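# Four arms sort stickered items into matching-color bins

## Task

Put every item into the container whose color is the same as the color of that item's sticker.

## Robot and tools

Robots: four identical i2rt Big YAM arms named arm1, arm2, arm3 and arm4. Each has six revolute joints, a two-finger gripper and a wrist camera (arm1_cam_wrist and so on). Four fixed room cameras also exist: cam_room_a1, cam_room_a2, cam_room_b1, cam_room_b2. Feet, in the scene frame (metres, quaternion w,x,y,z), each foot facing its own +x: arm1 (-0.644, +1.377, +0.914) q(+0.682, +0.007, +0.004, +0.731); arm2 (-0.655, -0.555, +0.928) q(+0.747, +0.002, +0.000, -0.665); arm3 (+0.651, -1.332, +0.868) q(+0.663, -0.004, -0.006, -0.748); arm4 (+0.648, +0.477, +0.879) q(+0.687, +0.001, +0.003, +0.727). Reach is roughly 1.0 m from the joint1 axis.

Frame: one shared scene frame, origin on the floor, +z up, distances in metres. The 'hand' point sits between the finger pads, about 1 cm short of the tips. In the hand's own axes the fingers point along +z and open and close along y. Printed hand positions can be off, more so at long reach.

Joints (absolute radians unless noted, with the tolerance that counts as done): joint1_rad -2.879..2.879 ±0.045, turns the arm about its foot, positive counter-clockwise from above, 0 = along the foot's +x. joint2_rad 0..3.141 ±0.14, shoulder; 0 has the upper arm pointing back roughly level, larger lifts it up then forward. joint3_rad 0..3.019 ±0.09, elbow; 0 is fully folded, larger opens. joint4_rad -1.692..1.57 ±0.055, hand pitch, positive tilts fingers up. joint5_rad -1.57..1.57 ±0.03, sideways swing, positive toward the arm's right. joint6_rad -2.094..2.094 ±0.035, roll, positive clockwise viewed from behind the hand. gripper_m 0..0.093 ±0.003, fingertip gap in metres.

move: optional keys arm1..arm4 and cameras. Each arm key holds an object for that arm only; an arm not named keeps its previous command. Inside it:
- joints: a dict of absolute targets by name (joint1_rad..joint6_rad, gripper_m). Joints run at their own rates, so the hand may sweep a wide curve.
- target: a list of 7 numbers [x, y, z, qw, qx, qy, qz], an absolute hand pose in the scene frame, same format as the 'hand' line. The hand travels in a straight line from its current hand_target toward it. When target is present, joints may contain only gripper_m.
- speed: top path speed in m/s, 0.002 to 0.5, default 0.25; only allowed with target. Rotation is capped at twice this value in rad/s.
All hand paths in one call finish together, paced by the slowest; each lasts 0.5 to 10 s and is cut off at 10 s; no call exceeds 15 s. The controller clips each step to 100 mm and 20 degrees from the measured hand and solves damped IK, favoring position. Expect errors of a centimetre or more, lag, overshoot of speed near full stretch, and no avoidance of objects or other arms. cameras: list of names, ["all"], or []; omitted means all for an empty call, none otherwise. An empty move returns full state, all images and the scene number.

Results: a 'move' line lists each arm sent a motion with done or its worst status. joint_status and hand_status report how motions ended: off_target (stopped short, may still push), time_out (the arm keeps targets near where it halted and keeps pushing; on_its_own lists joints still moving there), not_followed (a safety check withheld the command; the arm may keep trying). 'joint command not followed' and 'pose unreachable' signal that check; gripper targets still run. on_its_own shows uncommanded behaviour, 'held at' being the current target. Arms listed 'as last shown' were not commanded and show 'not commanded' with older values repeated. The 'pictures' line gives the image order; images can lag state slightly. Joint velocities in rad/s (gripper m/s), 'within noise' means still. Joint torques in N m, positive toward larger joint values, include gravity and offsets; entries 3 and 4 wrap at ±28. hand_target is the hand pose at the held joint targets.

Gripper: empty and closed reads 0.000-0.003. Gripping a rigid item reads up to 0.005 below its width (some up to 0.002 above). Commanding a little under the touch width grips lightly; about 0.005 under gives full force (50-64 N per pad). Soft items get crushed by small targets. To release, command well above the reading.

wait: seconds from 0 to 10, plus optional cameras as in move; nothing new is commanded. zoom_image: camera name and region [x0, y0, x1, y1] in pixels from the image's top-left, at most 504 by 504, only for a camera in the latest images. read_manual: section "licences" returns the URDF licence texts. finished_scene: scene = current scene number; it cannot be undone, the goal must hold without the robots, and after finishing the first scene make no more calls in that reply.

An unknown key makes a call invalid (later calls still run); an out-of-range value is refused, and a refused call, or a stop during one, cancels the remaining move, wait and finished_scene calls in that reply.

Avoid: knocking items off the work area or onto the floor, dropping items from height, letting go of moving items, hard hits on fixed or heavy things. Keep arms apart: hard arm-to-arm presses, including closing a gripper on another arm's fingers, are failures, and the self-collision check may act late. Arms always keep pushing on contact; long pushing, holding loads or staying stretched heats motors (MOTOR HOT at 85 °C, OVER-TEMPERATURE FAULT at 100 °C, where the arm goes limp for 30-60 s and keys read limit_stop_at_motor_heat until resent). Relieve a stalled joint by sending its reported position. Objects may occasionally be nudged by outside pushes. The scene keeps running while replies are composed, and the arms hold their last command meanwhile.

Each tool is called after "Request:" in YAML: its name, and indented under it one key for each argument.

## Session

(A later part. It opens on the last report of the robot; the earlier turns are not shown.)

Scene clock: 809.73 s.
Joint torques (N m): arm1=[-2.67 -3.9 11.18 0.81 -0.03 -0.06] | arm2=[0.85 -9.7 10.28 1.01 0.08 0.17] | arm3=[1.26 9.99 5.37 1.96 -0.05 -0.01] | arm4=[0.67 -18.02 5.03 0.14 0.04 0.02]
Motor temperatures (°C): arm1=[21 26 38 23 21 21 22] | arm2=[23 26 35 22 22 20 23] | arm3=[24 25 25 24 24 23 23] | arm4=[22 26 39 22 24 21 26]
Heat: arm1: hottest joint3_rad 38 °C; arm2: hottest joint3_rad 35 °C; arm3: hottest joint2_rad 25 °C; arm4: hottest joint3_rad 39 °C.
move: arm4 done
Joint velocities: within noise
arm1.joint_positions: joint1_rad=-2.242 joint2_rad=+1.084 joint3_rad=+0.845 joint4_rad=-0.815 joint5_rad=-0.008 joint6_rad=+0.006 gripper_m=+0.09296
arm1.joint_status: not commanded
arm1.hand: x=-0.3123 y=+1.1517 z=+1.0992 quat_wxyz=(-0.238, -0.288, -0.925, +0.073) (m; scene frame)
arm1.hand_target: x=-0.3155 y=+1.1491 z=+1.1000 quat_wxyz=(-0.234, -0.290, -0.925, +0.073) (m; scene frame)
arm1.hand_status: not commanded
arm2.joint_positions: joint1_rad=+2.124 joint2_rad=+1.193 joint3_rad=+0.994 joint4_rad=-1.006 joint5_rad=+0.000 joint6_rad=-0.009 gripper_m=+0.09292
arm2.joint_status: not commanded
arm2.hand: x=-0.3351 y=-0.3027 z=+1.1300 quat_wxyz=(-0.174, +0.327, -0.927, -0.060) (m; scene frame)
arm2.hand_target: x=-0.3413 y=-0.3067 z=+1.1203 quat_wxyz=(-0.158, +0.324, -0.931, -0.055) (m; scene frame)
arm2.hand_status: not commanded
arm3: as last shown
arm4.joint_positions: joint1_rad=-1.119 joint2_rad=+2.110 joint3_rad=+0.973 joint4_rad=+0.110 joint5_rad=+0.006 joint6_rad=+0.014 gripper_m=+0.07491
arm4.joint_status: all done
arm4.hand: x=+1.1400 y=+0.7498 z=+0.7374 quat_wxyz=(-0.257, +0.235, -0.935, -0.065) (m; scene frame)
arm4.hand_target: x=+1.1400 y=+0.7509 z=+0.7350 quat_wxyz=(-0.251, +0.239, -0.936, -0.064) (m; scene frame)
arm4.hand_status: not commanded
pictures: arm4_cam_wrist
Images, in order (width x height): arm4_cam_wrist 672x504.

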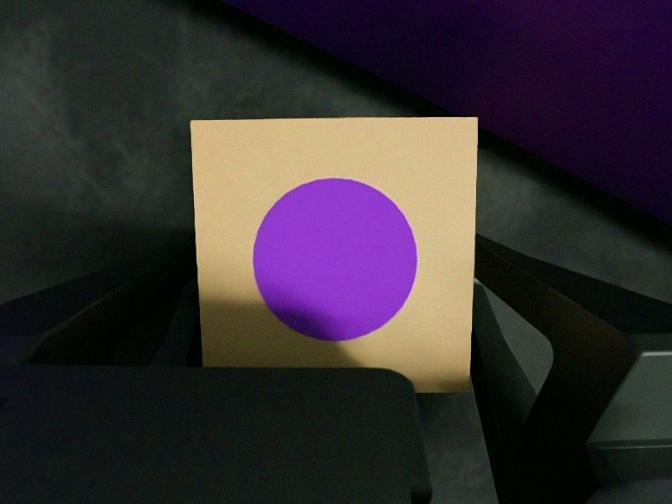

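Request:
move:
  arm4: {"target": [1.14, 0.75, 0.93, 0.2508, -0.2386, 0.9360, 0.0639], "speed": 0.25, "joints": {"gripper_m": 0.093}}
  cameras: ["arm4_cam_wrist"]

Request:
move:
  arm4: {"joints": {"joint1_rad": -0.3, "joint2_rad": 0.697, "joint3_rad": 0.776, "joint4_rad": -1.126}}

Request:
move:
  arm4: {"joints": {"joint1_rad": 2.185}}
  cameras: ["arm4_cam_wrist", "cam_room_a1", "cam_room_a2"]

Scene clock: 823.57 s.
Joint torques (N m): arm1=[-2.43 -4.95 11.23 0.8 -0.02 -0.07] | arm2=[0.91 -9.64 10.29 0.99 0.07 0.17] | arm3=[1.26 10.23 5.37 1.95 -0.05 -0.01] | arm4=[0.67 -15.97 9.72 0.36 0.01 -0.01]
Motor temperatures (°C): arm1=[21 26 38 23 21 21 22] | arm2=[23 26 35 22 22 20 23] | arm3=[24 25 25 24 24 23 23] | arm4=[22 25 37 22 24 21 26]
Heat: arm1: hottest joint3_rad 38 °C; arm2: hottest joint3_rad 35 °C; arm3: hottest joint2_rad 25 °C; arm4: hottest joint3_rad 37 °C.
move: arm4 off_target
Joint velocities: within noise
arm1, arm2, arm3: as last shown
arm4.joint_positions: joint1_rad=-1.119 joint2_rad=+1.683 joint3_rad=+1.000 joint4_rad=-0.381 joint5_rad=+0.006 joint6_rad=+0.014 gripper_m=+0.09288
arm4.joint_status: all done
arm4.hand: x=+1.1276 y=+0.7431 z=+0.9171 quat_wxyz=(-0.240, +0.236, -0.940, -0.061) (m; scene frame)
arm4.hand_target: x=+1.1395 y=+0.7497 z=+0.9301 quat_wxyz=(-0.251, +0.239, -0.936, -0.064) (m; scene frame)
arm4.hand_status: off_target (0.019 m and 1.4 deg from the pose sent, 0.193 m and 0.9 deg at the start)
pictures: arm4_cam_wrist
Images, in order (width x height): arm4_cam_wrist 672x504.

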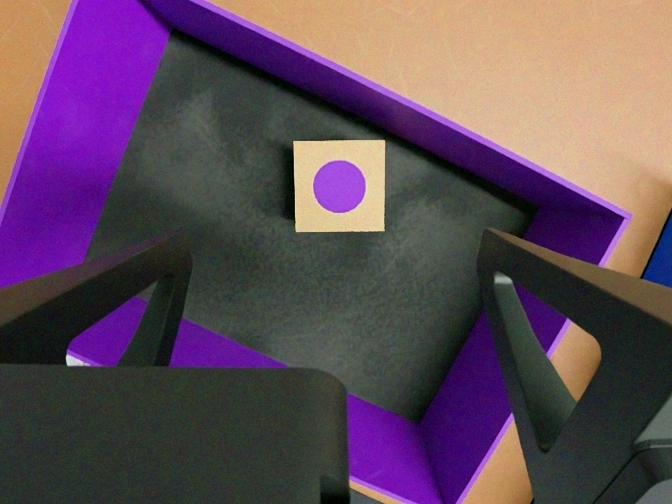

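Scene clock: 825.07 s.
Joint torques (N m): arm1=[-2.96 -5.3 11.12 0.84 -0.05 -0.02] | arm2=[0.91 -9.58 10.29 0.98 0.08 0.18] | arm3=[1.26 10.05 5.35 1.95 -0.06 0] | arm4=[1.03 -2.26 9.51 0.44 0.08 -0.02]
Motor temperatures (°C): arm1=[21 26 38 23 21 21 22] | arm2=[23 26 35 22 22 20 23] | arm3=[24 25 25 24 24 23 23] | arm4=[22 25 37 22 24 21 25]
Heat: arm1: hottest joint3_rad 38 °C; arm2: hottest joint3_rad 35 °C; arm3: hottest joint2_rad 25 °C; arm4: hottest joint3_rad 37 °C.
move: arm4 done
Joint velocities: within noise
arm1, arm2, arm3: as last shown
arm4.joint_positions: joint1_rad=-0.304 joint2_rad=+0.698 joint3_rad=+0.774 joint4_rad=-1.115 joint5_rad=+0.004 joint6_rad=+0.014 gripper_m=+0.09290
arm4.joint_status: all done
arm4.hand: x=+0.7192 y=+0.7513 z=+1.1190 quat_wxyz=(-0.204, +0.587, -0.767, -0.162) (m; scene frame)
arm4.hand_target: x=+0.7176 y=+0.7495 z=+1.1190 quat_wxyz=(-0.202, +0.591, -0.764, -0.159) (m; scene frame)
arm4.hand_status: not commanded
pictures: none

Scene clock: 827.23 s.
Joint torques (N m): arm1=[-3.31 -4.42 11.23 0.8 -0.07 -0.08] | arm2=[0.97 -9.64 10.29 0.98 0.08 0.18] | arm3=[1.26 9.99 5.37 1.96 -0.05 0] | arm4=[1.2 -1.9 9.35 0.43 0.1 -0.01]
Motor temperatures (°C): arm1=[21 26 38 23 21 21 22] | arm2=[23 26 35 22 22 20 23] | arm3=[24 25 25 24 24 23 23] | arm4=[22 25 37 22 24 21 25]
Heat: arm1: hottest joint3_rad 38 °C; arm2: hottest joint3_rad 35 °C; arm3: hottest joint2_rad 25 °C; arm4: hottest joint3_rad 37 °C.
move: arm4 done
Joint velocities: within noise
arm1, arm2, arm3: as last shown
arm4.joint_positions: joint1_rad=+2.182 joint2_rad=+0.698 joint3_rad=+0.774 joint4_rad=-1.115 joint5_rad=+0.003 joint6_rad=+0.014 gripper_m=+0.09293
arm4.joint_status: all done
arm4.hand: x=+0.4269 y=+0.3044 z=+1.1220 quat_wxyz=(+0.087, +0.913, +0.309, -0.251) (m; scene frame)
arm4.hand_target: x=+0.4291 y=+0.3051 z=+1.1219 quat_wxyz=(+0.085, +0.913, +0.314, -0.248) (m; scene frame)
arm4.hand_status: not commanded
pictures: arm4_cam_wrist, cam_room_a1, cam_room_a2
Images, in order (width x height): arm4_cam_wrist 672x504, cam_room_a1 672x504, cam_room_a2 672x504.

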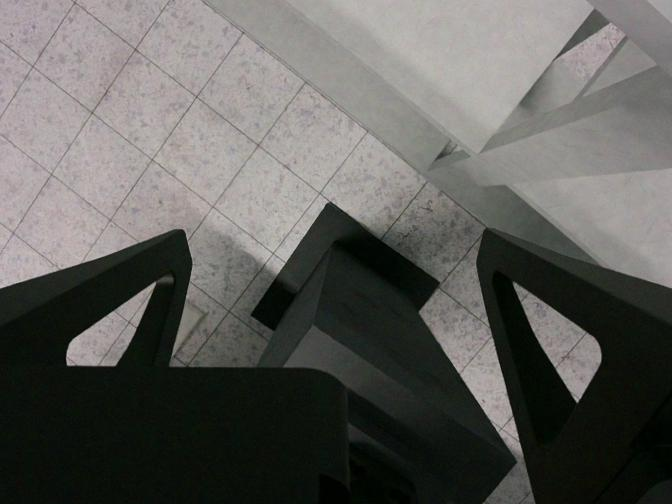

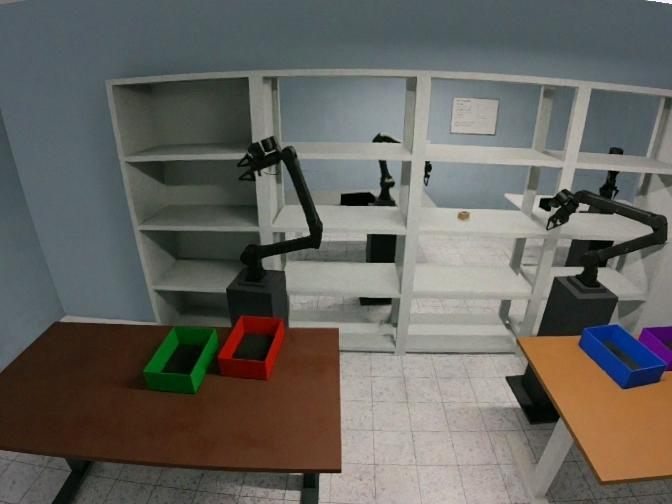

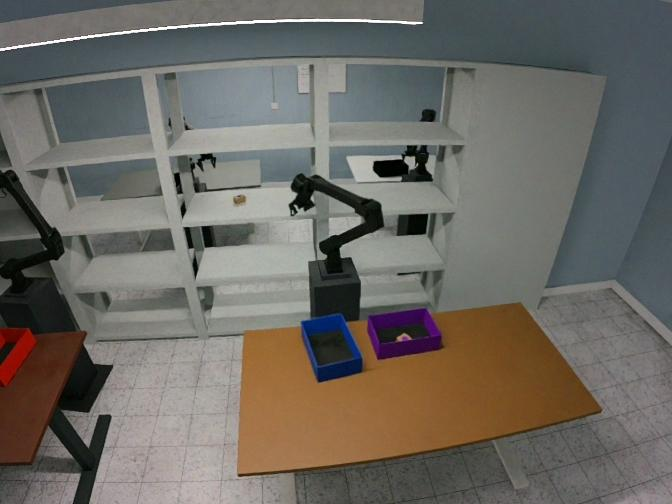

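Request:
move:
  arm4: {"target": [0.016, -0.023, 1.09, -0.0989, -0.9007, -0.3137, 0.2840], "speed": 0.25}
  cameras: ["arm4_cam_wrist"]

Scene clock: 844.30 s.
Joint torques (N m): arm1=[-3.31 -4.48 11.3 0.61 -0.03 -0.05] | arm2=[0.91 -9.7 10.28 0.96 0.08 0.17] | arm3=[1.44 10.17 5.34 1.95 -0.05 -0.02] | arm4=[1.44 -23.71 13.24 0.54 -0.02 -0.1]
Motor temperatures (°C): arm1=[21 25 38 23 21 21 22] | arm2=[23 26 35 22 22 20 23] | arm3=[24 25 25 24 24 23 23] | arm4=[22 25 38 22 24 21 25]
Heat: arm1: hottest joint3_rad 38 °C; arm2: hottest joint3_rad 35 °C; arm3: hottest joint2_rad 25 °C; arm4: hottest joint3_rad 38 °C.
move: arm4 off_target
Joint velocities: within noise
arm1, arm2: as last shown
arm3.joint_positions: joint1_rad=+0.075 joint2_rad=+0.276 joint3_rad=+1.523 joint4_rad=-1.599 joint5_rad=-0.185 joint6_rad=-0.597 gripper_m=+0.09396
arm3.joint_status: not commanded
arm3.hand: x=+0.6806 y=-1.3526 z=+1.4445 quat_wxyz=(-0.326, -0.350, -0.735, +0.481) (m; scene frame)
arm3.hand_target: x=+0.6807 y=-1.3504 z=+1.4501 quat_wxyz=(-0.328, -0.347, -0.731, +0.487) (m; scene frame)
arm3.hand_status: not commanded
arm4.joint_positions: joint1_rad=+2.182 joint2_rad=+2.112 joint3_rad=+2.076 joint4_rad=-0.945 joint5_rad=+0.003 joint6_rad=+0.013 gripper_m=+0.09293
arm4.joint_status: not commanded
arm4.hand: x=+0.0238 y=-0.0131 z=+1.0838 quat_wxyz=(+0.096, +0.905, +0.307, -0.277) (m; scene frame)
arm4.hand_target: x=+0.0166 y=-0.0224 z=+1.0901 quat_wxyz=(+0.099, +0.900, +0.313, -0.285) (m; scene frame)
arm4.hand_status: off_target (0.014 m and 1.3 deg from the pose sent, 0.526 m and 4.3 deg at the start)
pictures: arm4_cam_wrist
Images, in order (width x height): arm4_cam_wrist 672x504.

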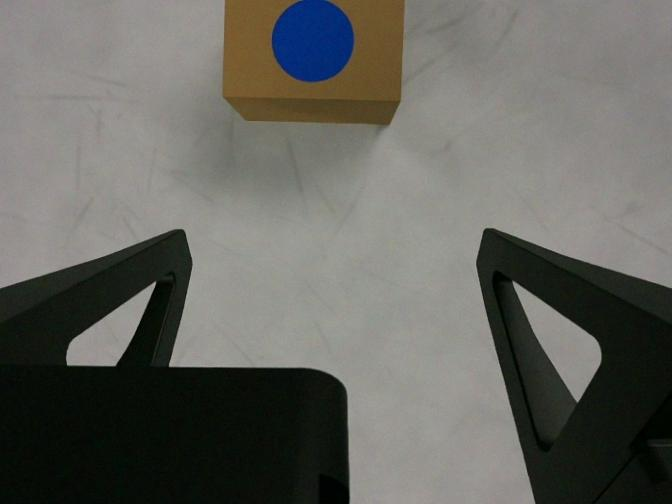

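Request:
move:
  arm4: {"target": [-0.042, -0.074, 1.052, -0.0989, -0.9007, -0.3137, 0.2840], "speed": 0.15}
  cameras: ["arm4_cam_wrist"]

Scene clock: 858.60 s.
Joint torques (N m): arm1=[-2.08 -4.89 11.44 0.91 -0.06 -0.09] | arm2=[0.97 -9.58 10.26 0.96 0.08 0.18] | arm3=[1.32 10.17 5.31 1.98 -0.05 0] | arm4=[1.38 -26.46 13.08 0.49 0.08 -0.02]
Motor temperatures (°C): arm1=[21 25 38 23 21 21 22] | arm2=[23 26 35 22 22 20 23] | arm3=[24 25 25 24 24 23 23] | arm4=[22 27 42 22 24 21 25]
Heat: arm1: hottest joint3_rad 38 °C; arm2: hottest joint3_rad 35 °C; arm3: hottest joint2_rad 25 °C; arm4: hottest joint3_rad 42 °C.
move: arm4 off_target
Joint velocities: within noise
arm1, arm2, arm3: as last shown
arm4.joint_positions: joint1_rad=+2.182 joint2_rad=+2.464 joint3_rad=+2.627 joint4_rad=-1.132 joint5_rad=+0.003 joint6_rad=+0.013 gripper_m=+0.09293
arm4.joint_status: not commanded
arm4.hand: x=-0.0407 y=-0.0639 z=+1.0564 quat_wxyz=(+0.098, +0.904, +0.306, -0.283) (m; scene frame)
arm4.hand_target: x=-0.0414 y=-0.0734 z=+1.0518 quat_wxyz=(+0.099, +0.900, +0.313, -0.285) (m; scene frame)
arm4.hand_status: off_target (0.011 m and 0.9 deg from the pose sent, 0.095 m and 1.3 deg at the start)
pictures: arm4_cam_wrist
Images, in order (width x height): arm4_cam_wrist 672x504.

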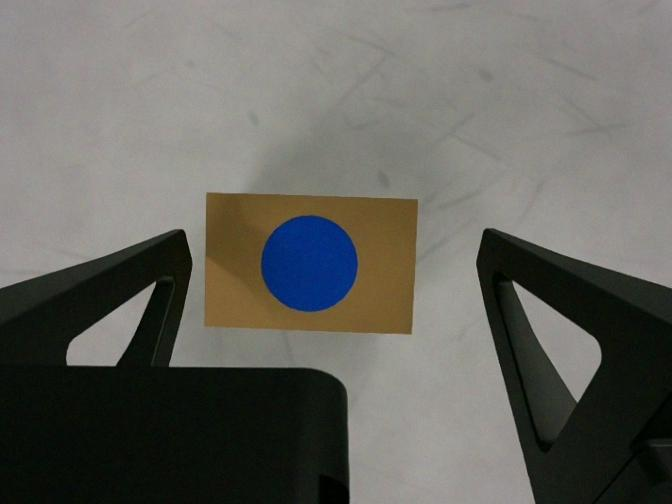

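Request:
move:
  arm4: {"target": [-0.029, -0.084, 1.050, -0.0989, -0.9007, -0.3137, 0.2840], "speed": 0.1}
  cameras: ["arm4_cam_wrist"]

Scene clock: 867.90 s.
Joint torques (N m): arm1=[-2.55 -4.66 11.43 0.77 -0.03 -0.04] | arm2=[0.91 -9.64 10.29 0.96 0.08 0.17] | arm3=[1.32 10.23 5.33 1.94 -0.05 0] | arm4=[1.14 -28.92 9.65 1.28 0.24 0.13]
Motor temperatures (°C): arm1=[21 25 38 23 21 21 22] | arm2=[23 26 35 22 22 20 23] | arm3=[24 25 25 24 24 23 23] | arm4=[22 27 44 22 24 21 25]
Heat: arm1: hottest joint3_rad 38 °C; arm2: hottest joint3_rad 35 °C; arm3: hottest joint2_rad 25 °C; arm4: hottest joint3_rad 44 °C.
move: arm4 done
Joint velocities: within noise
arm1, arm2, arm3: as last shown
arm4.joint_positions: joint1_rad=+2.207 joint2_rad=+2.464 joint3_rad=+2.627 joint4_rad=-1.132 joint5_rad=+0.010 joint6_rad=+0.013 gripper_m=+0.09293
arm4.joint_status: not commanded
arm4.hand: x=-0.0274 y=-0.0803 z=+1.0564 quat_wxyz=(+0.098, +0.900, +0.317, -0.283) (m; scene frame)
arm4.hand_target: x=-0.0288 y=-0.0839 z=+1.0499 quat_wxyz=(+0.099, +0.901, +0.314, -0.284) (m; scene frame)
arm4.hand_status: done (0.008 m and 0.4 deg from the pose sent, 0.024 m and 0.9 deg at the start)
pictures: arm4_cam_wrist
Images, in order (width x height): arm4_cam_wrist 672x504.

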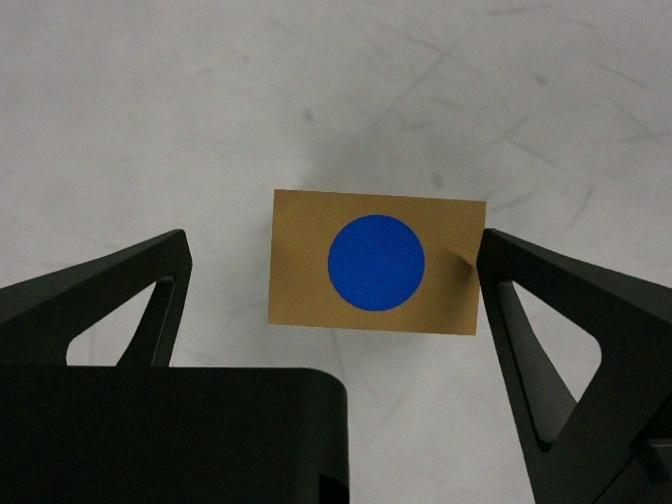

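Request:
move:
  arm4: {"target": [-0.040, -0.064, 1.050, -0.0989, -0.9007, -0.3137, 0.2840], "speed": 0.1}
  cameras: ["arm4_cam_wrist"]

Scene clock: 873.43 s.
Joint torques (N m): arm1=[-2.61 -4.6 11.28 0.8 -0.04 -0.05] | arm2=[0.85 -9.64 10.29 0.96 0.09 0.17] | arm3=[1.38 9.88 5.35 1.94 -0.05 -0.01] | arm4=[0.15 -30.21 8.42 1.26 -0.03 -0.06]
Motor temperatures (°C): arm1=[21 25 38 23 21 21 22] | arm2=[23 26 35 22 22 20 23] | arm3=[24 25 25 24 24 23 23] | arm4=[22 28 43 22 24 21 25]
Heat: arm1: hottest joint3_rad 38 °C; arm2: hottest joint3_rad 35 °C; arm3: hottest joint2_rad 25 °C; arm4: hottest joint3_rad 43 °C.
move: arm4 done
Joint velocities: within noise
arm1, arm2, arm3: as last shown
arm4.joint_positions: joint1_rad=+2.189 joint2_rad=+2.454 joint3_rad=+2.591 joint4_rad=-1.108 joint5_rad=+0.001 joint6_rad=+0.007 gripper_m=+0.09293
arm4.joint_status: not commanded
arm4.hand: x=-0.0360 y=-0.0687 z=+1.0506 quat_wxyz=(+0.099, +0.902, +0.312, -0.282) (m; scene frame)
arm4.hand_target: x=-0.0399 y=-0.0641 z=+1.0499 quat_wxyz=(+0.099, +0.901, +0.314, -0.284) (m; scene frame)
arm4.hand_status: done (0.006 m and 0.3 deg from the pose sent, 0.022 m and 0.4 deg at the start)
pictures: arm4_cam_wrist
Images, in order (width x height): arm4_cam_wrist 672x504.

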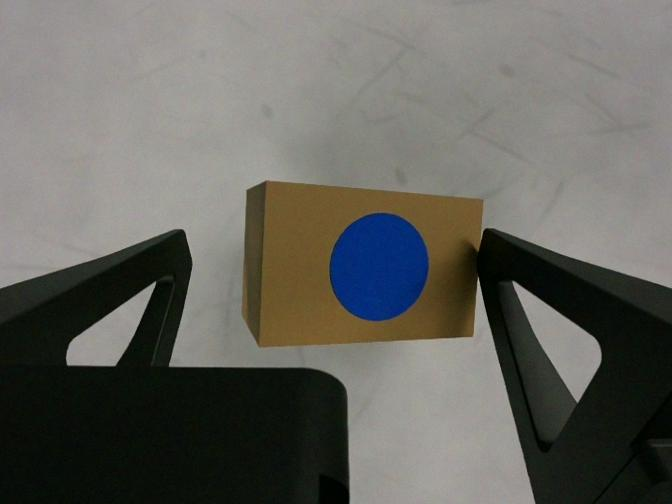

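Request:
move:
  arm4: {"target": [-0.038, -0.066, 1.090, -0.0989, -0.9007, -0.3137, 0.2840], "speed": 0.05}
  cameras: ["arm4_cam_wrist"]

Scene clock: 882.50 s.
Joint torques (N m): arm1=[-2.9 -4.89 11.22 0.83 -0.01 -0.06] | arm2=[0.79 -9.64 10.32 0.98 0.08 0.17] | arm3=[1.26 10.11 5.37 1.99 -0.05 0] | arm4=[0.79 -25.99 13.01 0.51 0.05 -0.02]
Motor temperatures (°C): arm1=[21 25 38 23 21 21 22] | arm2=[23 26 35 22 22 20 23] | arm3=[24 25 25 24 24 23 23] | arm4=[22 30 42 22 24 21 25]
Heat: arm1: hottest joint3_rad 38 °C; arm2: hottest joint3_rad 35 °C; arm3: hottest joint2_rad 25 °C; arm4: hottest joint3_rad 42 °C.
move: arm4 off_target
Joint velocities: within noise
arm1.joint_positions: joint1_rad=-2.242 joint2_rad=+1.084 joint3_rad=+0.845 joint4_rad=-0.815 joint5_rad=-0.008 joint6_rad=+0.006 gripper_m=+0.09296
arm1.joint_status: not commanded
arm1.hand: x=-0.3123 y=+1.1517 z=+1.0992 quat_wxyz=(-0.238, -0.288, -0.925, +0.073) (m; scene frame)
arm1.hand_target: x=-0.3155 y=+1.1491 z=+1.1000 quat_wxyz=(-0.234, -0.290, -0.925, +0.073) (m; scene frame)
arm1.hand_status: not commanded
arm2.joint_positions: joint1_rad=+2.124 joint2_rad=+1.193 joint3_rad=+0.994 joint4_rad=-1.006 joint5_rad=+0.000 joint6_rad=-0.009 gripper_m=+0.09292
arm2.joint_status: not commanded
arm2.hand: x=-0.3351 y=-0.3027 z=+1.1300 quat_wxyz=(-0.174, +0.327, -0.927, -0.060) (m; scene frame)
arm2.hand_target: x=-0.3413 y=-0.3067 z=+1.1203 quat_wxyz=(-0.158, +0.324, -0.931, -0.055) (m; scene frame)
arm2.hand_status: not commanded
arm3: as last shown
arm4.joint_positions: joint1_rad=+2.188 joint2_rad=+2.467 joint3_rad=+2.741 joint4_rad=-1.239 joint5_rad=+0.001 joint6_rad=+0.007 gripper_m=+0.09293
arm4.joint_status: not commanded
arm4.hand: x=-0.0303 y=-0.0638 z=+1.0979 quat_wxyz=(+0.100, +0.901, +0.312, -0.284) (m; scene frame)
arm4.hand_target: x=-0.0373 y=-0.0653 z=+1.0898 quat_wxyz=(+0.100, +0.900, +0.313, -0.286) (m; scene frame)
arm4.hand_status: off_target (0.011 m and 0.2 deg from the pose sent, 0.040 m and 0.3 deg at the start)
pictures: arm4_cam_wrist
Images, in order (width x height): arm4_cam_wrist 672x504.

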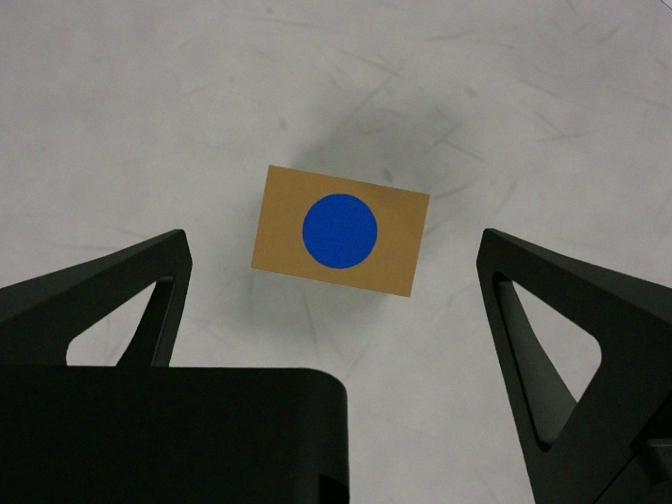

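Request:
move:
  arm4: {"target": [-0.043, -0.069, 1.068, -0.0727, -0.9254, -0.2307, 0.2918], "speed": 0.1}
  cameras: ["arm4_cam_wrist"]

Scene clock: 898.77 s.
Joint torques (N m): arm1=[-2.14 -4.01 11.33 0.79 -0.07 -0.07] | arm2=[1.03 -9.58 10.29 0.95 0.09 0.17] | arm3=[1.26 10.05 5.39 2 -0.04 -0.01] | arm4=[1.49 -26.17 12.78 0.88 0.28 0.15]
Motor temperatures (°C): arm1=[21 25 38 23 21 21 22] | arm2=[23 26 35 22 22 20 23] | arm3=[24 25 25 24 24 23 23] | arm4=[22 30 41 22 24 21 25]
Heat: arm1: hottest joint3_rad 38 °C; arm2: hottest joint3_rad 35 °C; arm3: hottest joint2_rad 25 °C; arm4: hottest joint3_rad 41 °C.
move: arm4 off_target
Joint velocities: within noise
arm1, arm2, arm3: as last shown
arm4.joint_positions: joint1_rad=+2.199 joint2_rad=+2.494 joint3_rad=+2.741 joint4_rad=-1.228 joint5_rad=+0.113 joint6_rad=+0.153 gripper_m=+0.09293
arm4.joint_status: not commanded
arm4.hand: x=-0.0396 y=-0.0583 z=+1.0767 quat_wxyz=(+0.070, +0.925, +0.235, -0.289) (m; scene frame)
arm4.hand_target: x=-0.0421 y=-0.0684 z=+1.0677 quat_wxyz=(+0.074, +0.925, +0.231, -0.294) (m; scene frame)
arm4.hand_status: off_target (0.014 m and 0.7 deg from the pose sent, 0.033 m and 10.3 deg at the start)
pictures: arm4_cam_wrist
Images, in order (width x height): arm4_cam_wrist 672x504.

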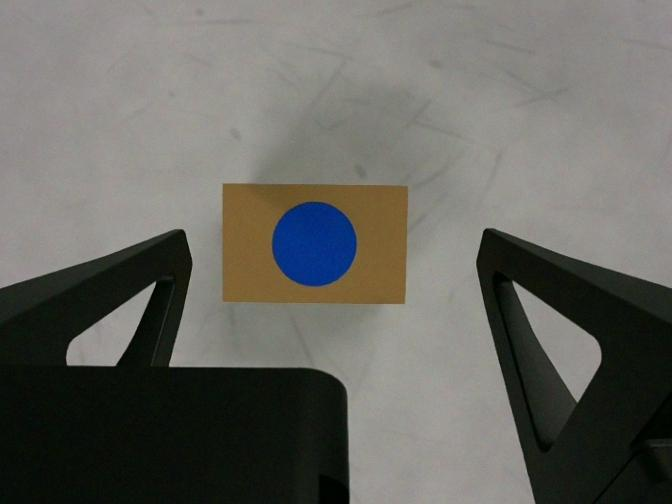

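Request:
move:
  arm4: {"target": [-0.037, -0.0735, 1.057, -0.0727, -0.9254, -0.2307, 0.2918], "speed": 0.1}
  cameras: ["arm4_cam_wrist"]

Scene clock: 910.57 s.
Joint torques (N m): arm1=[-3.31 -4.48 11.15 0.9 -0.04 -0.05] | arm2=[0.85 -9.64 10.26 0.99 0.07 0.17] | arm3=[1.26 10.11 5.35 1.96 -0.05 0] | arm4=[1.85 -29.04 8.92 1.48 0.3 0.19]
Motor temperatures (°C): arm1=[21 25 38 23 21 21 22] | arm2=[23 26 35 22 22 20 23] | arm3=[24 25 25 24 24 23 23] | arm4=[22 30 42 22 24 21 25]
Heat: arm1: hottest joint3_rad 38 °C; arm2: hottest joint3_rad 35 °C; arm3: hottest joint2_rad 25 °C; arm4: hottest joint3_rad 42 °C.
move: arm4 off_target
Joint velocities: within noise
arm1, arm2, arm3: as last shown
arm4.joint_positions: joint1_rad=+2.209 joint2_rad=+2.494 joint3_rad=+2.714 joint4_rad=-1.196 joint5_rad=+0.118 joint6_rad=+0.161 gripper_m=+0.09293
arm4.joint_status: not commanded
arm4.hand: x=-0.0376 y=-0.0663 z=+1.0674 quat_wxyz=(+0.071, +0.925, +0.234, -0.292) (m; scene frame)
arm4.hand_target: x=-0.0367 y=-0.0734 z=+1.0569 quat_wxyz=(+0.073, +0.925, +0.231, -0.292) (m; scene frame)
arm4.hand_status: off_target (0.013 m and 0.5 deg from the pose sent, 0.025 m and 0.7 deg at the start)
pictures: arm4_cam_wrist
Images, in order (width x height): arm4_cam_wrist 672x504.

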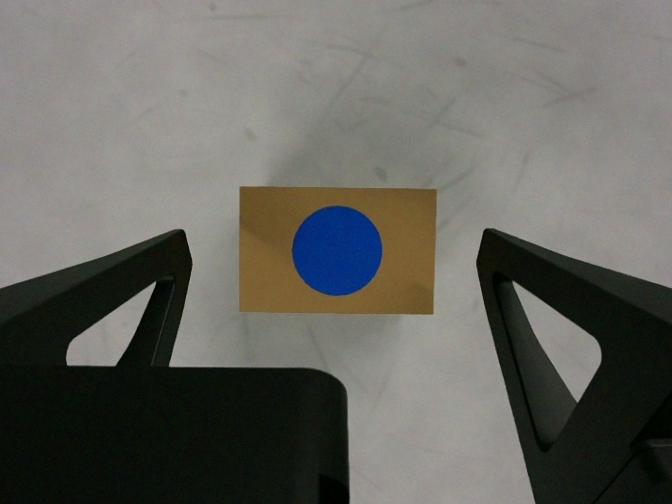

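Request:
move:
  arm4: {"target": [-0.037, -0.0735, 1.009, -0.0727, -0.9254, -0.2307, 0.2918], "speed": 0.08}
  cameras: ["arm4_cam_wrist"]

Scene clock: 914.50 s.
Joint torques (N m): arm1=[-2.43 -5.3 11.29 0.75 -0.02 -0.07] | arm2=[0.97 -9.64 10.29 0.95 0.08 0.17] | arm3=[1.2 10.05 5.3 1.95 -0.04 -0.02] | arm4=[1.14 -30.1 8.44 1.52 0.22 0.15]
Motor temperatures (°C): arm1=[21 25 38 23 21 21 22] | arm2=[23 26 35 22 22 20 23] | arm3=[24 25 25 24 24 23 23] | arm4=[22 30 41 22 24 21 25]
Heat: arm1: hottest joint3_rad 38 °C; arm2: hottest joint3_rad 35 °C; arm3: hottest joint2_rad 25 °C; arm4: hottest joint3_rad 41 °C.
move: arm4 done
Joint velocities: within noise
arm1, arm2, arm3: as last shown
arm4.joint_positions: joint1_rad=+2.211 joint2_rad=+2.465 joint3_rad=+2.516 joint4_rad=-1.030 joint5_rad=+0.120 joint6_rad=+0.165 gripper_m=+0.09293
arm4.joint_status: not commanded
arm4.hand: x=-0.0389 y=-0.0700 z=+1.0132 quat_wxyz=(+0.071, +0.925, +0.234, -0.291) (m; scene frame)
arm4.hand_target: x=-0.0370 y=-0.0733 z=+1.0091 quat_wxyz=(+0.073, +0.925, +0.231, -0.291) (m; scene frame)
arm4.hand_status: done (0.006 m and 0.5 deg from the pose sent, 0.059 m and 0.5 deg at the start)
pictures: arm4_cam_wrist
Images, in order (width x height): arm4_cam_wrist 672x504.

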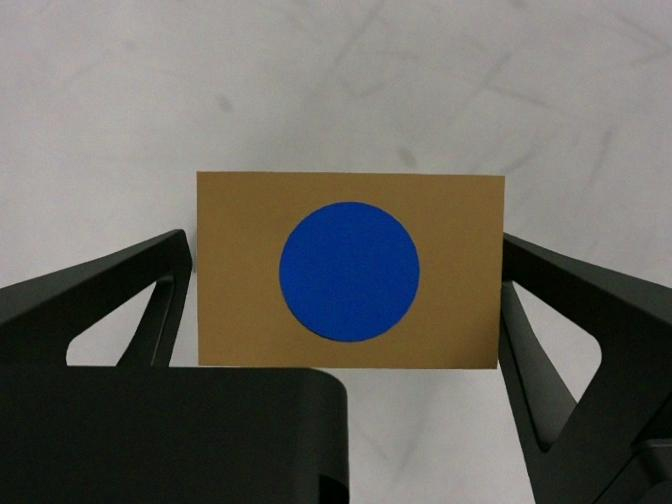

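Request:
move:
  arm4: {"joints": {"gripper_m": 0.062}}
  cameras: ["arm4_cam_wrist"]

Request:
move:
  arm4: {"target": [-0.032, -0.070, 1.09, -0.0727, -0.9254, -0.2307, 0.2918], "speed": 0.1}
  cameras: ["arm4_cam_wrist"]

Scene clock: 924.60 s.
Joint torques (N m): arm1=[-2.49 -5.01 11.26 0.76 -0.04 -0.05] | arm2=[0.97 -9.64 10.29 0.95 0.07 0.17] | arm3=[1.2 10.05 5.35 1.94 -0.05 0] | arm4=[1.26 -30.27 8.46 1.43 0.23 0.14]
Motor temperatures (°C): arm1=[21 25 38 23 21 21 22] | arm2=[23 26 35 22 22 20 23] | arm3=[24 25 25 24 24 23 23] | arm4=[22 29 40 22 24 21 25]
Heat: arm1: hottest joint3_rad 38 °C; arm2: hottest joint3_rad 35 °C; arm3: hottest joint2_rad 25 °C; arm4: hottest joint3_rad 40 °C.
move: arm4 off_target
Joint velocities: within noise
arm1, arm2: as last shown
arm3.joint_positions: joint1_rad=+0.075 joint2_rad=+0.276 joint3_rad=+1.523 joint4_rad=-1.599 joint5_rad=-0.185 joint6_rad=-0.597 gripper_m=+0.09396
arm3.joint_status: not commanded
arm3.hand: x=+0.6806 y=-1.3526 z=+1.4445 quat_wxyz=(-0.326, -0.350, -0.735, +0.481) (m; scene frame)
arm3.hand_target: x=+0.6807 y=-1.3504 z=+1.4501 quat_wxyz=(-0.328, -0.347, -0.731, +0.487) (m; scene frame)
arm3.hand_status: not commanded
arm4.joint_positions: joint1_rad=+2.211 joint2_rad=+2.465 joint3_rad=+2.515 joint4_rad=-1.028 joint5_rad=+0.120 joint6_rad=+0.165 gripper_m=+0.06926
arm4.joint_status: gripper_m off_target (ended at +0.06929, target +0.06200)
arm4.hand: x=-0.0392 y=-0.0701 z=+1.0131 quat_wxyz=(+0.071, +0.925, +0.234, -0.291) (m; scene frame)
arm4.hand_target: x=-0.0371 y=-0.0734 z=+1.0091 quat_wxyz=(+0.073, +0.925, +0.231, -0.292) (m; scene frame)
arm4.hand_status: not commanded
pictures: arm4_cam_wrist
Images, in order (width x height): arm4_cam_wrist 672x504.

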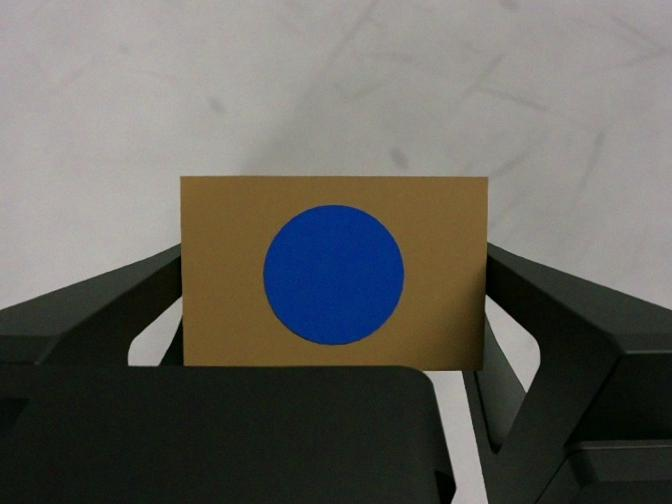

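Scene clock: 926.60 s.
Joint torques (N m): arm1=[-3.08 -4.48 11.37 0.91 -0.03 -0.02] | arm2=[0.97 -9.58 10.32 0.96 0.08 0.19] | arm3=[1.32 10.17 5.34 1.98 -0.06 0] | arm4=[1.55 -26.58 13.33 0.53 0.2 0.12]
Motor temperatures (°C): arm1=[21 25 38 23 21 21 22] | arm2=[23 26 35 22 22 20 23] | arm3=[24 25 25 24 24 23 23] | arm4=[22 29 41 22 24 21 25]
Heat: arm1: hottest joint3_rad 38 °C; arm2: hottest joint3_rad 35 °C; arm3: hottest joint2_rad 25 °C; arm4: hottest joint3_rad 41 °C.
move: arm4 done
Joint velocities: within noise
arm1, arm2, arm3: as last shown
arm4.joint_positions: joint1_rad=+2.211 joint2_rad=+2.480 joint3_rad=+2.752 joint4_rad=-1.259 joint5_rad=+0.120 joint6_rad=+0.165 gripper_m=+0.06926
arm4.joint_status: not commanded
arm4.hand: x=-0.0291 y=-0.0617 z=+1.0903 quat_wxyz=(+0.069, +0.926, +0.234, -0.288) (m; scene frame)
arm4.hand_target: x=-0.0314 y=-0.0693 z=+1.0897 quat_wxyz=(+0.074, +0.925, +0.231, -0.294) (m; scene frame)
arm4.hand_status: done (0.009 m and 0.8 deg from the pose sent, 0.077 m and 0.4 deg at the start)
pictures: arm4_cam_wrist
Images, in order (width x height): arm4_cam_wrist 672x504.

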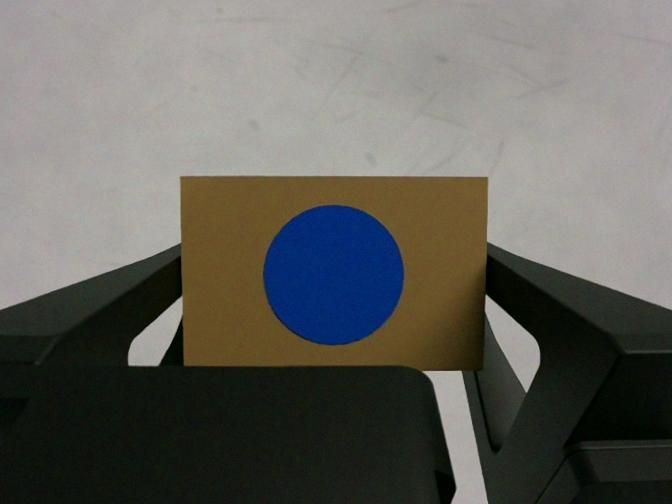

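Request:
move:
  arm4: {"target": [0.43, 0.30, 1.12, -0.0989, -0.9007, -0.3137, 0.2840], "speed": 0.25}

Request:
move:
  arm4: {"joints": {"joint1_rad": 0.0, "joint2_rad": 0.70, "joint3_rad": 0.80, "joint4_rad": -1.05, "joint5_rad": 0, "joint6_rad": 0}}

Request:
move:
  arm4: {"joints": {"joint1_rad": -1.805}}

Request:
move:
  arm4: {"target": [1.16, 0.385, 0.95, 0.2996, 0.0831, 0.9501, -0.0262], "speed": 0.25}
  cameras: ["arm4_cam_wrist"]

Scene clock: 945.43 s.
Joint torques (N m): arm1=[-2.78 -4.89 11.41 0.88 -0.01 -0.1] | arm2=[0.91 -9.58 10.32 0.94 0.08 0.18] | arm3=[1.08 10.05 5.34 2 -0.05 0] | arm4=[0.26 -0.79 9.31 0.53 -0.02 -0.12]
Motor temperatures (°C): arm1=[21 25 38 23 21 21 22] | arm2=[23 26 35 22 22 20 23] | arm3=[24 25 25 24 24 23 23] | arm4=[22 30 41 22 24 21 26]
Heat: arm1: hottest joint3_rad 38 °C; arm2: hottest joint3_rad 35 °C; arm3: hottest joint2_rad 25 °C; arm4: hottest joint3_rad 41 °C.
move: arm4 done
Joint velocities: within noise
arm1, arm2, arm3: as last shown
arm4.joint_positions: joint1_rad=+2.211 joint2_rad=+0.641 joint3_rad=+0.727 joint4_rad=-1.035 joint5_rad=+0.016 joint6_rad=+0.033 gripper_m=+0.06926
arm4.joint_status: not commanded
arm4.hand: x=+0.4293 y=+0.2984 z=+1.1235 quat_wxyz=(+0.103, +0.900, +0.308, -0.291) (m; scene frame)
arm4.hand_target: x=+0.4300 y=+0.3000 z=+1.1200 quat_wxyz=(+0.099, +0.901, +0.313, -0.284) (m; scene frame)
arm4.hand_status: done (0.004 m and 1.2 deg from the pose sent, 0.585 m and 10.1 deg at the start)
pictures: none

Scene clock: 947.50 s.
Joint torques (N m): arm1=[-2.55 -5.07 11.23 0.83 -0.06 -0.07] | arm2=[0.91 -9.47 10.32 0.96 0.08 0.18] | arm3=[1.32 10.11 5.35 1.92 -0.05 -0.01] | arm4=[0.21 -2.32 13.5 0.61 0.01 -0.05]
Motor temperatures (°C): arm1=[21 25 38 23 21 21 22] | arm2=[23 26 35 22 22 20 23] | arm3=[24 25 25 24 24 23 23] | arm4=[22 30 42 22 24 21 26]
Heat: arm1: hottest joint3_rad 38 °C; arm2: hottest joint3_rad 35 °C; arm3: hottest joint2_rad 25 °C; arm4: hottest joint3_rad 42 °C.
move: arm4 done
Joint velocities: within noise
arm1, arm2, arm3: as last shown
arm4.joint_positions: joint1_rad=+0.003 joint2_rad=+0.700 joint3_rad=+0.742 joint4_rad=-1.040 joint5_rad=+0.002 joint6_rad=+0.012 gripper_m=+0.06927
arm4.joint_status: all done
arm4.hand: x=+0.6324 y=+0.7695 z=+1.1122 quat_wxyz=(-0.190, +0.694, -0.663, -0.207) (m; scene frame)
arm4.hand_target: x=+0.6325 y=+0.7780 z=+1.1409 quat_wxyz=(-0.207, +0.692, -0.655, -0.222) (m; scene frame)
arm4.hand_status: not commanded
pictures: none

Scene clock: 949.40 s.
Joint torques (N m): arm1=[-2.67 -4.84 11.11 0.84 -0.06 -0.06] | arm2=[0.97 -9.58 10.28 1.01 0.08 0.17] | arm3=[1.2 9.99 5.33 1.96 -0.04 -0.01] | arm4=[0.44 -2.02 13.45 0.46 0 -0.07]
Motor temperatures (°C): arm1=[21 25 38 23 21 21 22] | arm2=[23 26 35 22 22 20 23] | arm3=[24 25 25 24 24 23 23] | arm4=[22 29 43 22 24 21 26]
Heat: arm1: hottest joint3_rad 38 °C; arm2: hottest joint3_rad 35 °C; arm3: hottest joint2_rad 25 °C; arm4: hottest joint3_rad 43 °C.
move: arm4 done
Joint velocities: within noise
arm1.joint_positions: joint1_rad=-2.242 joint2_rad=+1.084 joint3_rad=+0.845 joint4_rad=-0.815 joint5_rad=-0.008 joint6_rad=+0.006 gripper_m=+0.09296
arm1.joint_status: not commanded
arm1.hand: x=-0.3123 y=+1.1517 z=+1.0992 quat_wxyz=(-0.238, -0.288, -0.925, +0.073) (m; scene frame)
arm1.hand_target: x=-0.3155 y=+1.1491 z=+1.1000 quat_wxyz=(-0.234, -0.290, -0.925, +0.073) (m; scene frame)
arm1.hand_status: not commanded
arm2.joint_positions: joint1_rad=+2.124 joint2_rad=+1.193 joint3_rad=+0.994 joint4_rad=-1.006 joint5_rad=+0.000 joint6_rad=-0.009 gripper_m=+0.09292
arm2.joint_status: not commanded
arm2.hand: x=-0.3351 y=-0.3027 z=+1.1300 quat_wxyz=(-0.174, +0.327, -0.927, -0.060) (m; scene frame)
arm2.hand_target: x=-0.3413 y=-0.3067 z=+1.1203 quat_wxyz=(-0.158, +0.324, -0.931, -0.055) (m; scene frame)
arm2.hand_status: not commanded
arm3: as last shown
arm4.joint_positions: joint1_rad=-1.802 joint2_rad=+0.700 joint3_rad=+0.742 joint4_rad=-1.040 joint5_rad=+0.002 joint6_rad=+0.012 gripper_m=+0.06929
arm4.joint_status: all done
arm4.hand: x=+0.9363 y=+0.4267 z=+1.1119 quat_wxyz=(-0.279, -0.089, -0.956, +0.026) (m; scene frame)
arm4.hand_target: x=+0.9445 y=+0.4248 z=+1.1406 quat_wxyz=(-0.302, -0.084, -0.949, +0.029) (m; scene frame)
arm4.hand_status: not commanded
pictures: none

Scene clock: 951.17 s.
Joint torques (N m): arm1=[-2.78 -5.3 11.21 0.76 0 -0.05] | arm2=[0.85 -9.52 10.29 0.98 0.08 0.18] | arm3=[1.26 9.93 5.33 1.98 -0.04 0] | arm4=[0.15 -12.4 10.45 1.42 -0.02 -0.09]
Motor temperatures (°C): arm1=[21 25 38 23 21 21 22] | arm2=[23 26 35 22 22 20 23] | arm3=[24 25 25 24 24 23 23] | arm4=[22 29 43 22 24 21 26]
Heat: arm1: hottest joint3_rad 38 °C; arm2: hottest joint3_rad 35 °C; arm3: hottest joint2_rad 25 °C; arm4: hottest joint3_rad 43 °C.
move: arm4 off_target
Joint velocities: within noise
arm1, arm2, arm3: as last shown
arm4.joint_positions: joint1_rad=-1.802 joint2_rad=+1.524 joint3_rad=+0.820 joint4_rad=-0.309 joint5_rad=-0.003 joint6_rad=+0.011 gripper_m=+0.06929
arm4.joint_status: not commanded
arm4.hand: x=+1.1352 y=+0.3917 z=+0.9317 quat_wxyz=(-0.273, -0.088, -0.958, +0.023) (m; scene frame)
arm4.hand_target: x=+1.1585 y=+0.3852 z=+0.9508 quat_wxyz=(-0.300, -0.083, -0.950, +0.027) (m; scene frame)
arm4.hand_status: off_target (0.032 m and 3.3 deg from the pose sent, 0.279 m and 2.5 deg at the start)
pictures: arm4_cam_wrist
Images, in order (width x height): arm4_cam_wrist 672x504.

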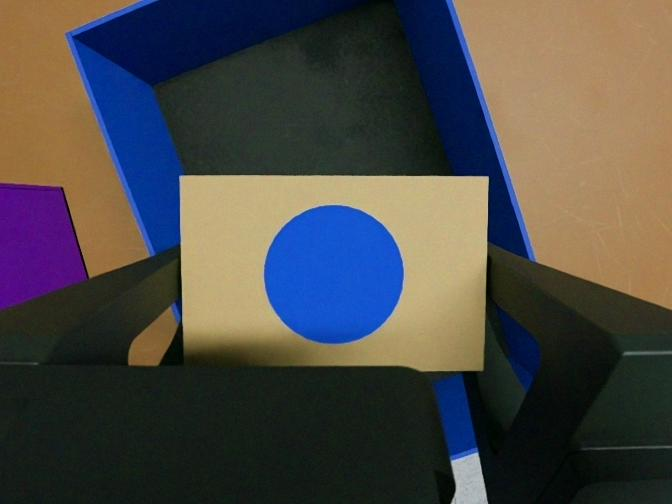

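Request:
move:
  arm4: {"target": [1.155, 0.388, 0.76, 0.2996, 0.0831, 0.9501, -0.0262], "speed": 0.2}
  cameras: ["arm4_cam_wrist"]

Request:
move:
  arm4: {"target": [1.150, 0.388, 0.725, 0.2996, 0.0831, 0.9501, -0.0262], "speed": 0.06}
  cameras: ["arm4_cam_wrist"]

Scene clock: 959.67 s.
Joint torques (N m): arm1=[-2.73 -4.89 11.19 0.69 -0.06 0] | arm2=[0.97 -9.7 10.3 0.98 0.08 0.17] | arm3=[1.2 10.11 5.33 2 -0.05 -0.01] | arm4=[0.5 -15.56 4.16 1.43 0.12 -0.04]
Motor temperatures (°C): arm1=[21 25 38 23 21 21 22] | arm2=[23 26 35 22 22 20 23] | arm3=[24 25 25 24 24 23 23] | arm4=[22 29 43 22 24 21 26]
Heat: arm1: hottest joint3_rad 38 °C; arm2: hottest joint3_rad 35 °C; arm3: hottest joint2_rad 25 °C; arm4: hottest joint3_rad 43 °C.
move: arm4 done
Joint velocities: within noise
arm1, arm2, arm3: as last shown
arm4.joint_positions: joint1_rad=-1.802 joint2_rad=+2.000 joint3_rad=+0.774 joint4_rad=+0.252 joint5_rad=-0.003 joint6_rad=+0.011 gripper_m=+0.06929
arm4.joint_status: not commanded
arm4.hand: x=+1.1490 y=+0.3885 z=+0.7589 quat_wxyz=(-0.291, -0.088, -0.952, +0.024) (m; scene frame)
arm4.hand_target: x=+1.1549 y=+0.3880 z=+0.7601 quat_wxyz=(-0.299, -0.083, -0.950, +0.026) (m; scene frame)
arm4.hand_status: done (0.006 m and 1.2 deg from the pose sent, 0.173 m and 3.3 deg at the start)
pictures: arm4_cam_wrist
Images, in order (width x height): arm4_cam_wrist 672x504.

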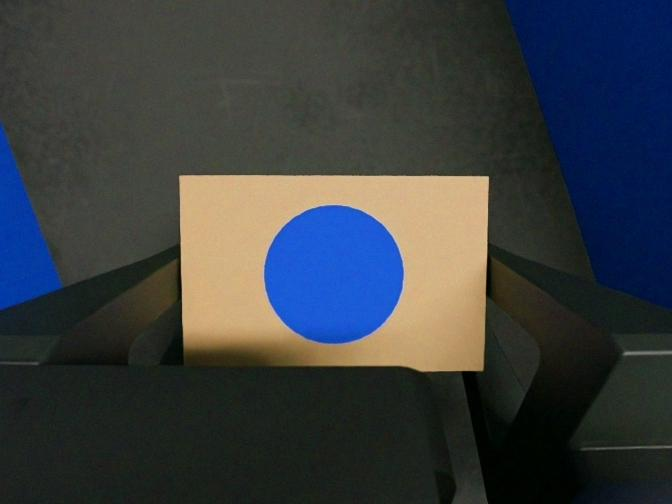

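Scene clock: 960.77 s.
Joint torques (N m): arm1=[-2.73 -4.37 11.34 0.9 -0.06 -0.04] | arm2=[0.97 -9.7 10.29 0.96 0.09 0.17] | arm3=[1.32 10.05 5.33 1.98 -0.04 -0.01] | arm4=[0.97 -13.45 3.7 1.4 0.01 -0.01]
Motor temperatures (°C): arm1=[21 25 38 23 21 21 22] | arm2=[23 26 35 22 22 20 23] | arm3=[24 25 25 24 24 23 23] | arm4=[22 29 43 22 24 21 26]
Heat: arm1: hottest joint3_rad 38 °C; arm2: hottest joint3_rad 35 °C; arm3: hottest joint2_rad 25 °C; arm4: hottest joint3_rad 43 °C.
move: arm4 off_target
Joint velocities: within noise
arm1, arm2, arm3: as last shown
arm4.joint_positions: joint1_rad=-1.802 joint2_rad=+2.073 joint3_rad=+0.774 joint4_rad=+0.353 joint5_rad=-0.002 joint6_rad=+0.010 gripper_m=+0.06929
arm4.joint_status: not commanded
arm4.hand: x=+1.1508 y=+0.3879 z=+0.7378 quat_wxyz=(-0.305, -0.087, -0.948, +0.026) (m; scene frame)
arm4.hand_target: x=+1.1496 y=+0.3881 z=+0.7253 quat_wxyz=(-0.300, -0.083, -0.950, +0.026) (m; scene frame)
arm4.hand_status: off_target (0.013 m and 0.7 deg from the pose sent, 0.034 m and 1.2 deg at the start)
pictures: arm4_cam_wrist
Images, in order (width x height): arm4_cam_wrist 672x504.

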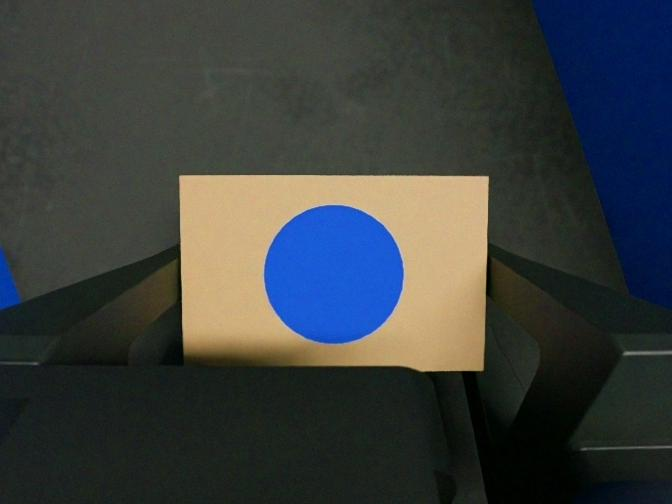

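Request:
move:
  arm4: {"joints": {"gripper_m": 0.09}}
  cameras: ["arm4_cam_wrist"]

Request:
move:
  arm4: {"target": [1.150, 0.388, 0.92, 0.2996, 0.0831, 0.9501, -0.0262], "speed": 0.2}
  cameras: ["arm4_cam_wrist", "cam_room_a1", "cam_room_a2", "cam_room_b1", "cam_room_b2"]

Scene clock: 964.73 s.
Joint torques (N m): arm1=[-2.55 -4.78 11.3 0.76 -0.01 -0.03] | arm2=[0.85 -9.7 10.29 0.98 0.08 0.17] | arm3=[1.26 10.11 5.37 1.94 -0.05 -0.01] | arm4=[0.73 -13.51 3.77 1.4 0.05 -0.03]
Motor temperatures (°C): arm1=[21 25 38 23 21 21 22] | arm2=[23 26 35 22 22 20 23] | arm3=[24 25 25 24 24 23 23] | arm4=[22 29 42 22 24 21 26]
Heat: arm1: hottest joint3_rad 38 °C; arm2: hottest joint3_rad 35 °C; arm3: hottest joint2_rad 25 °C; arm4: hottest joint3_rad 42 °C.
move: arm4 done
Joint velocities: within noise
arm1, arm2: as last shown
arm3.joint_positions: joint1_rad=+0.075 joint2_rad=+0.276 joint3_rad=+1.523 joint4_rad=-1.599 joint5_rad=-0.185 joint6_rad=-0.597 gripper_m=+0.09396
arm3.joint_status: not commanded
arm3.hand: x=+0.6806 y=-1.3526 z=+1.4445 quat_wxyz=(-0.326, -0.350, -0.735, +0.481) (m; scene frame)
arm3.hand_target: x=+0.6807 y=-1.3504 z=+1.4501 quat_wxyz=(-0.328, -0.347, -0.731, +0.487) (m; scene frame)
arm3.hand_status: not commanded
arm4.joint_positions: joint1_rad=-1.802 joint2_rad=+2.074 joint3_rad=+0.774 joint4_rad=+0.355 joint5_rad=-0.002 joint6_rad=+0.010 gripper_m=+0.08991
arm4.joint_status: all done
arm4.hand: x=+1.1510 y=+0.3880 z=+0.7376 quat_wxyz=(-0.305, -0.087, -0.948, +0.026) (m; scene frame)
arm4.hand_target: x=+1.1496 y=+0.3881 z=+0.7253 quat_wxyz=(-0.300, -0.083, -0.950, +0.026) (m; scene frame)
arm4.hand_status: not commanded
pictures: arm4_cam_wrist
Images, in order (width x height): arm4_cam_wrist 672x504.

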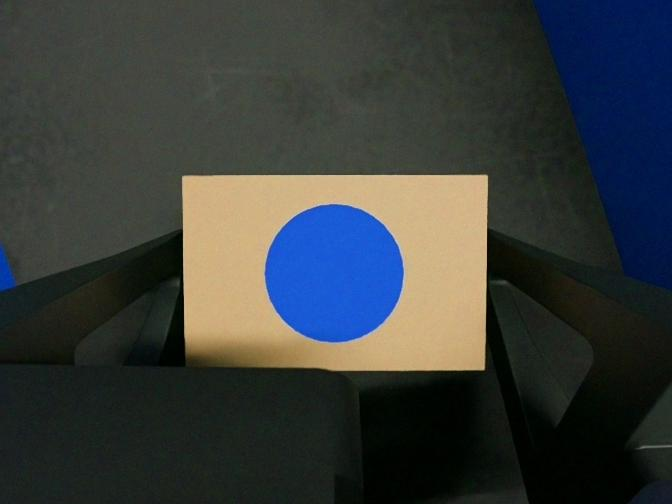

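Scene clock: 966.40 s.
Joint torques (N m): arm1=[-2.9 -4.78 11.18 0.92 -0.02 -0.05] | arm2=[0.85 -9.64 10.26 0.95 0.07 0.17] | arm3=[1.2 10.11 5.34 1.95 -0.05 -0.01] | arm4=[0.67 -13.1 9.35 0.54 0 -0.05]
Motor temperatures (°C): arm1=[21 25 38 23 21 21 22] | arm2=[23 26 35 22 22 20 23] | arm3=[24 25 25 24 24 23 23] | arm4=[22 29 42 22 24 21 26]
Heat: arm1: hottest joint3_rad 38 °C; arm2: hottest joint3_rad 35 °C; arm3: hottest joint2_rad 25 °C; arm4: hottest joint3_rad 42 °C.
move: arm4 off_target
Joint velocities: within noise
arm1, arm2, arm3: as last shown
arm4.joint_positions: joint1_rad=-1.802 joint2_rad=+1.569 joint3_rad=+0.774 joint4_rad=-0.183 joint5_rad=-0.002 joint6_rad=+0.009 gripper_m=+0.08992
arm4.joint_status: not commanded
arm4.hand: x=+1.1354 y=+0.3915 z=+0.9077 quat_wxyz=(-0.289, -0.087, -0.953, +0.025) (m; scene frame)
arm4.hand_target: x=+1.1494 y=+0.3881 z=+0.9203 quat_wxyz=(-0.300, -0.083, -0.950, +0.026) (m; scene frame)
arm4.hand_status: off_target (0.019 m and 1.4 deg from the pose sent, 0.182 m and 0.8 deg at the start)
pictures: arm4_cam_wrist, cam_room_a1, cam_room_a2, cam_room_b1, cam_room_b2
Images, in order (width x height): arm4_cam_wrist 672x504, cam_room_a1 672x504, cam_room_a2 672x504, cam_room_b1 672x504, cam_room_b2 672x504.

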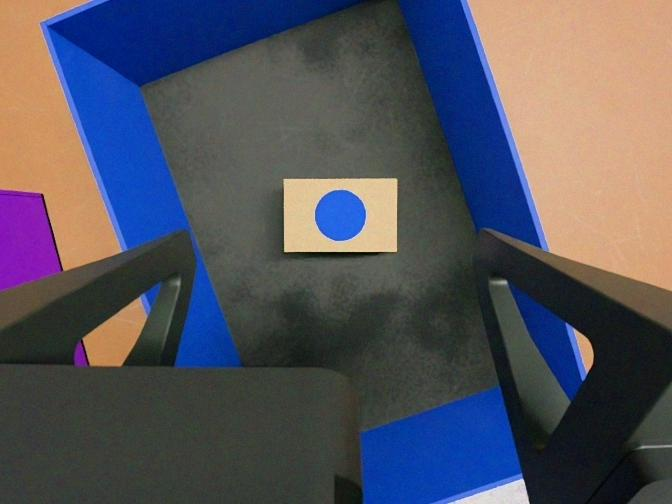

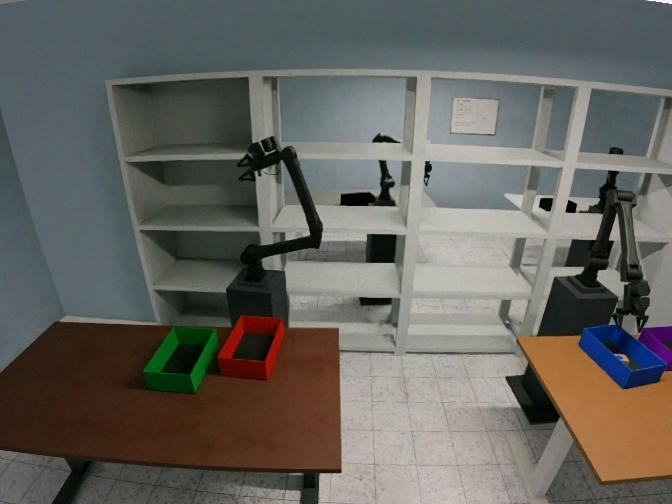

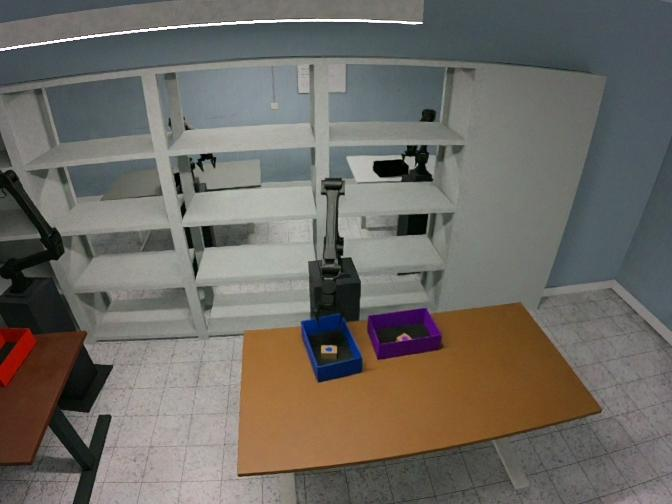

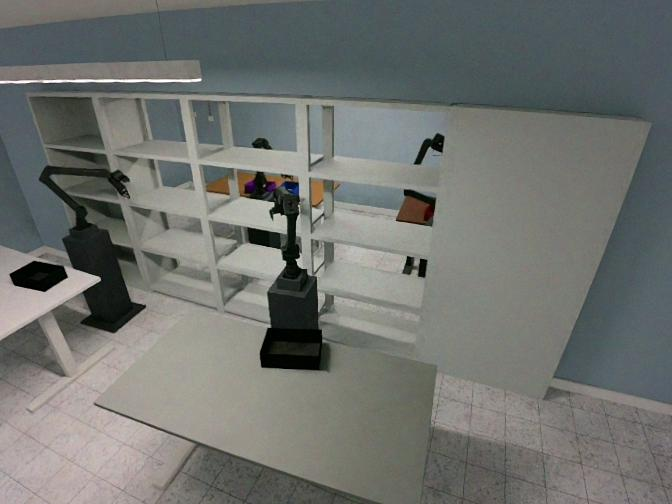

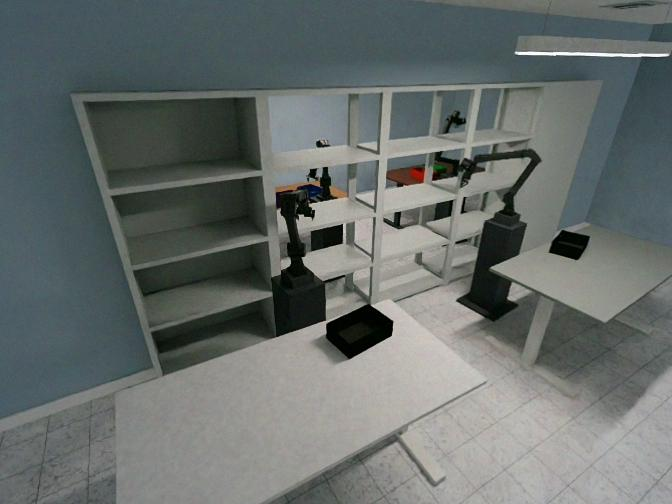

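Request:
finished_scene:
  scene: 1

The scene is finished: the task was done.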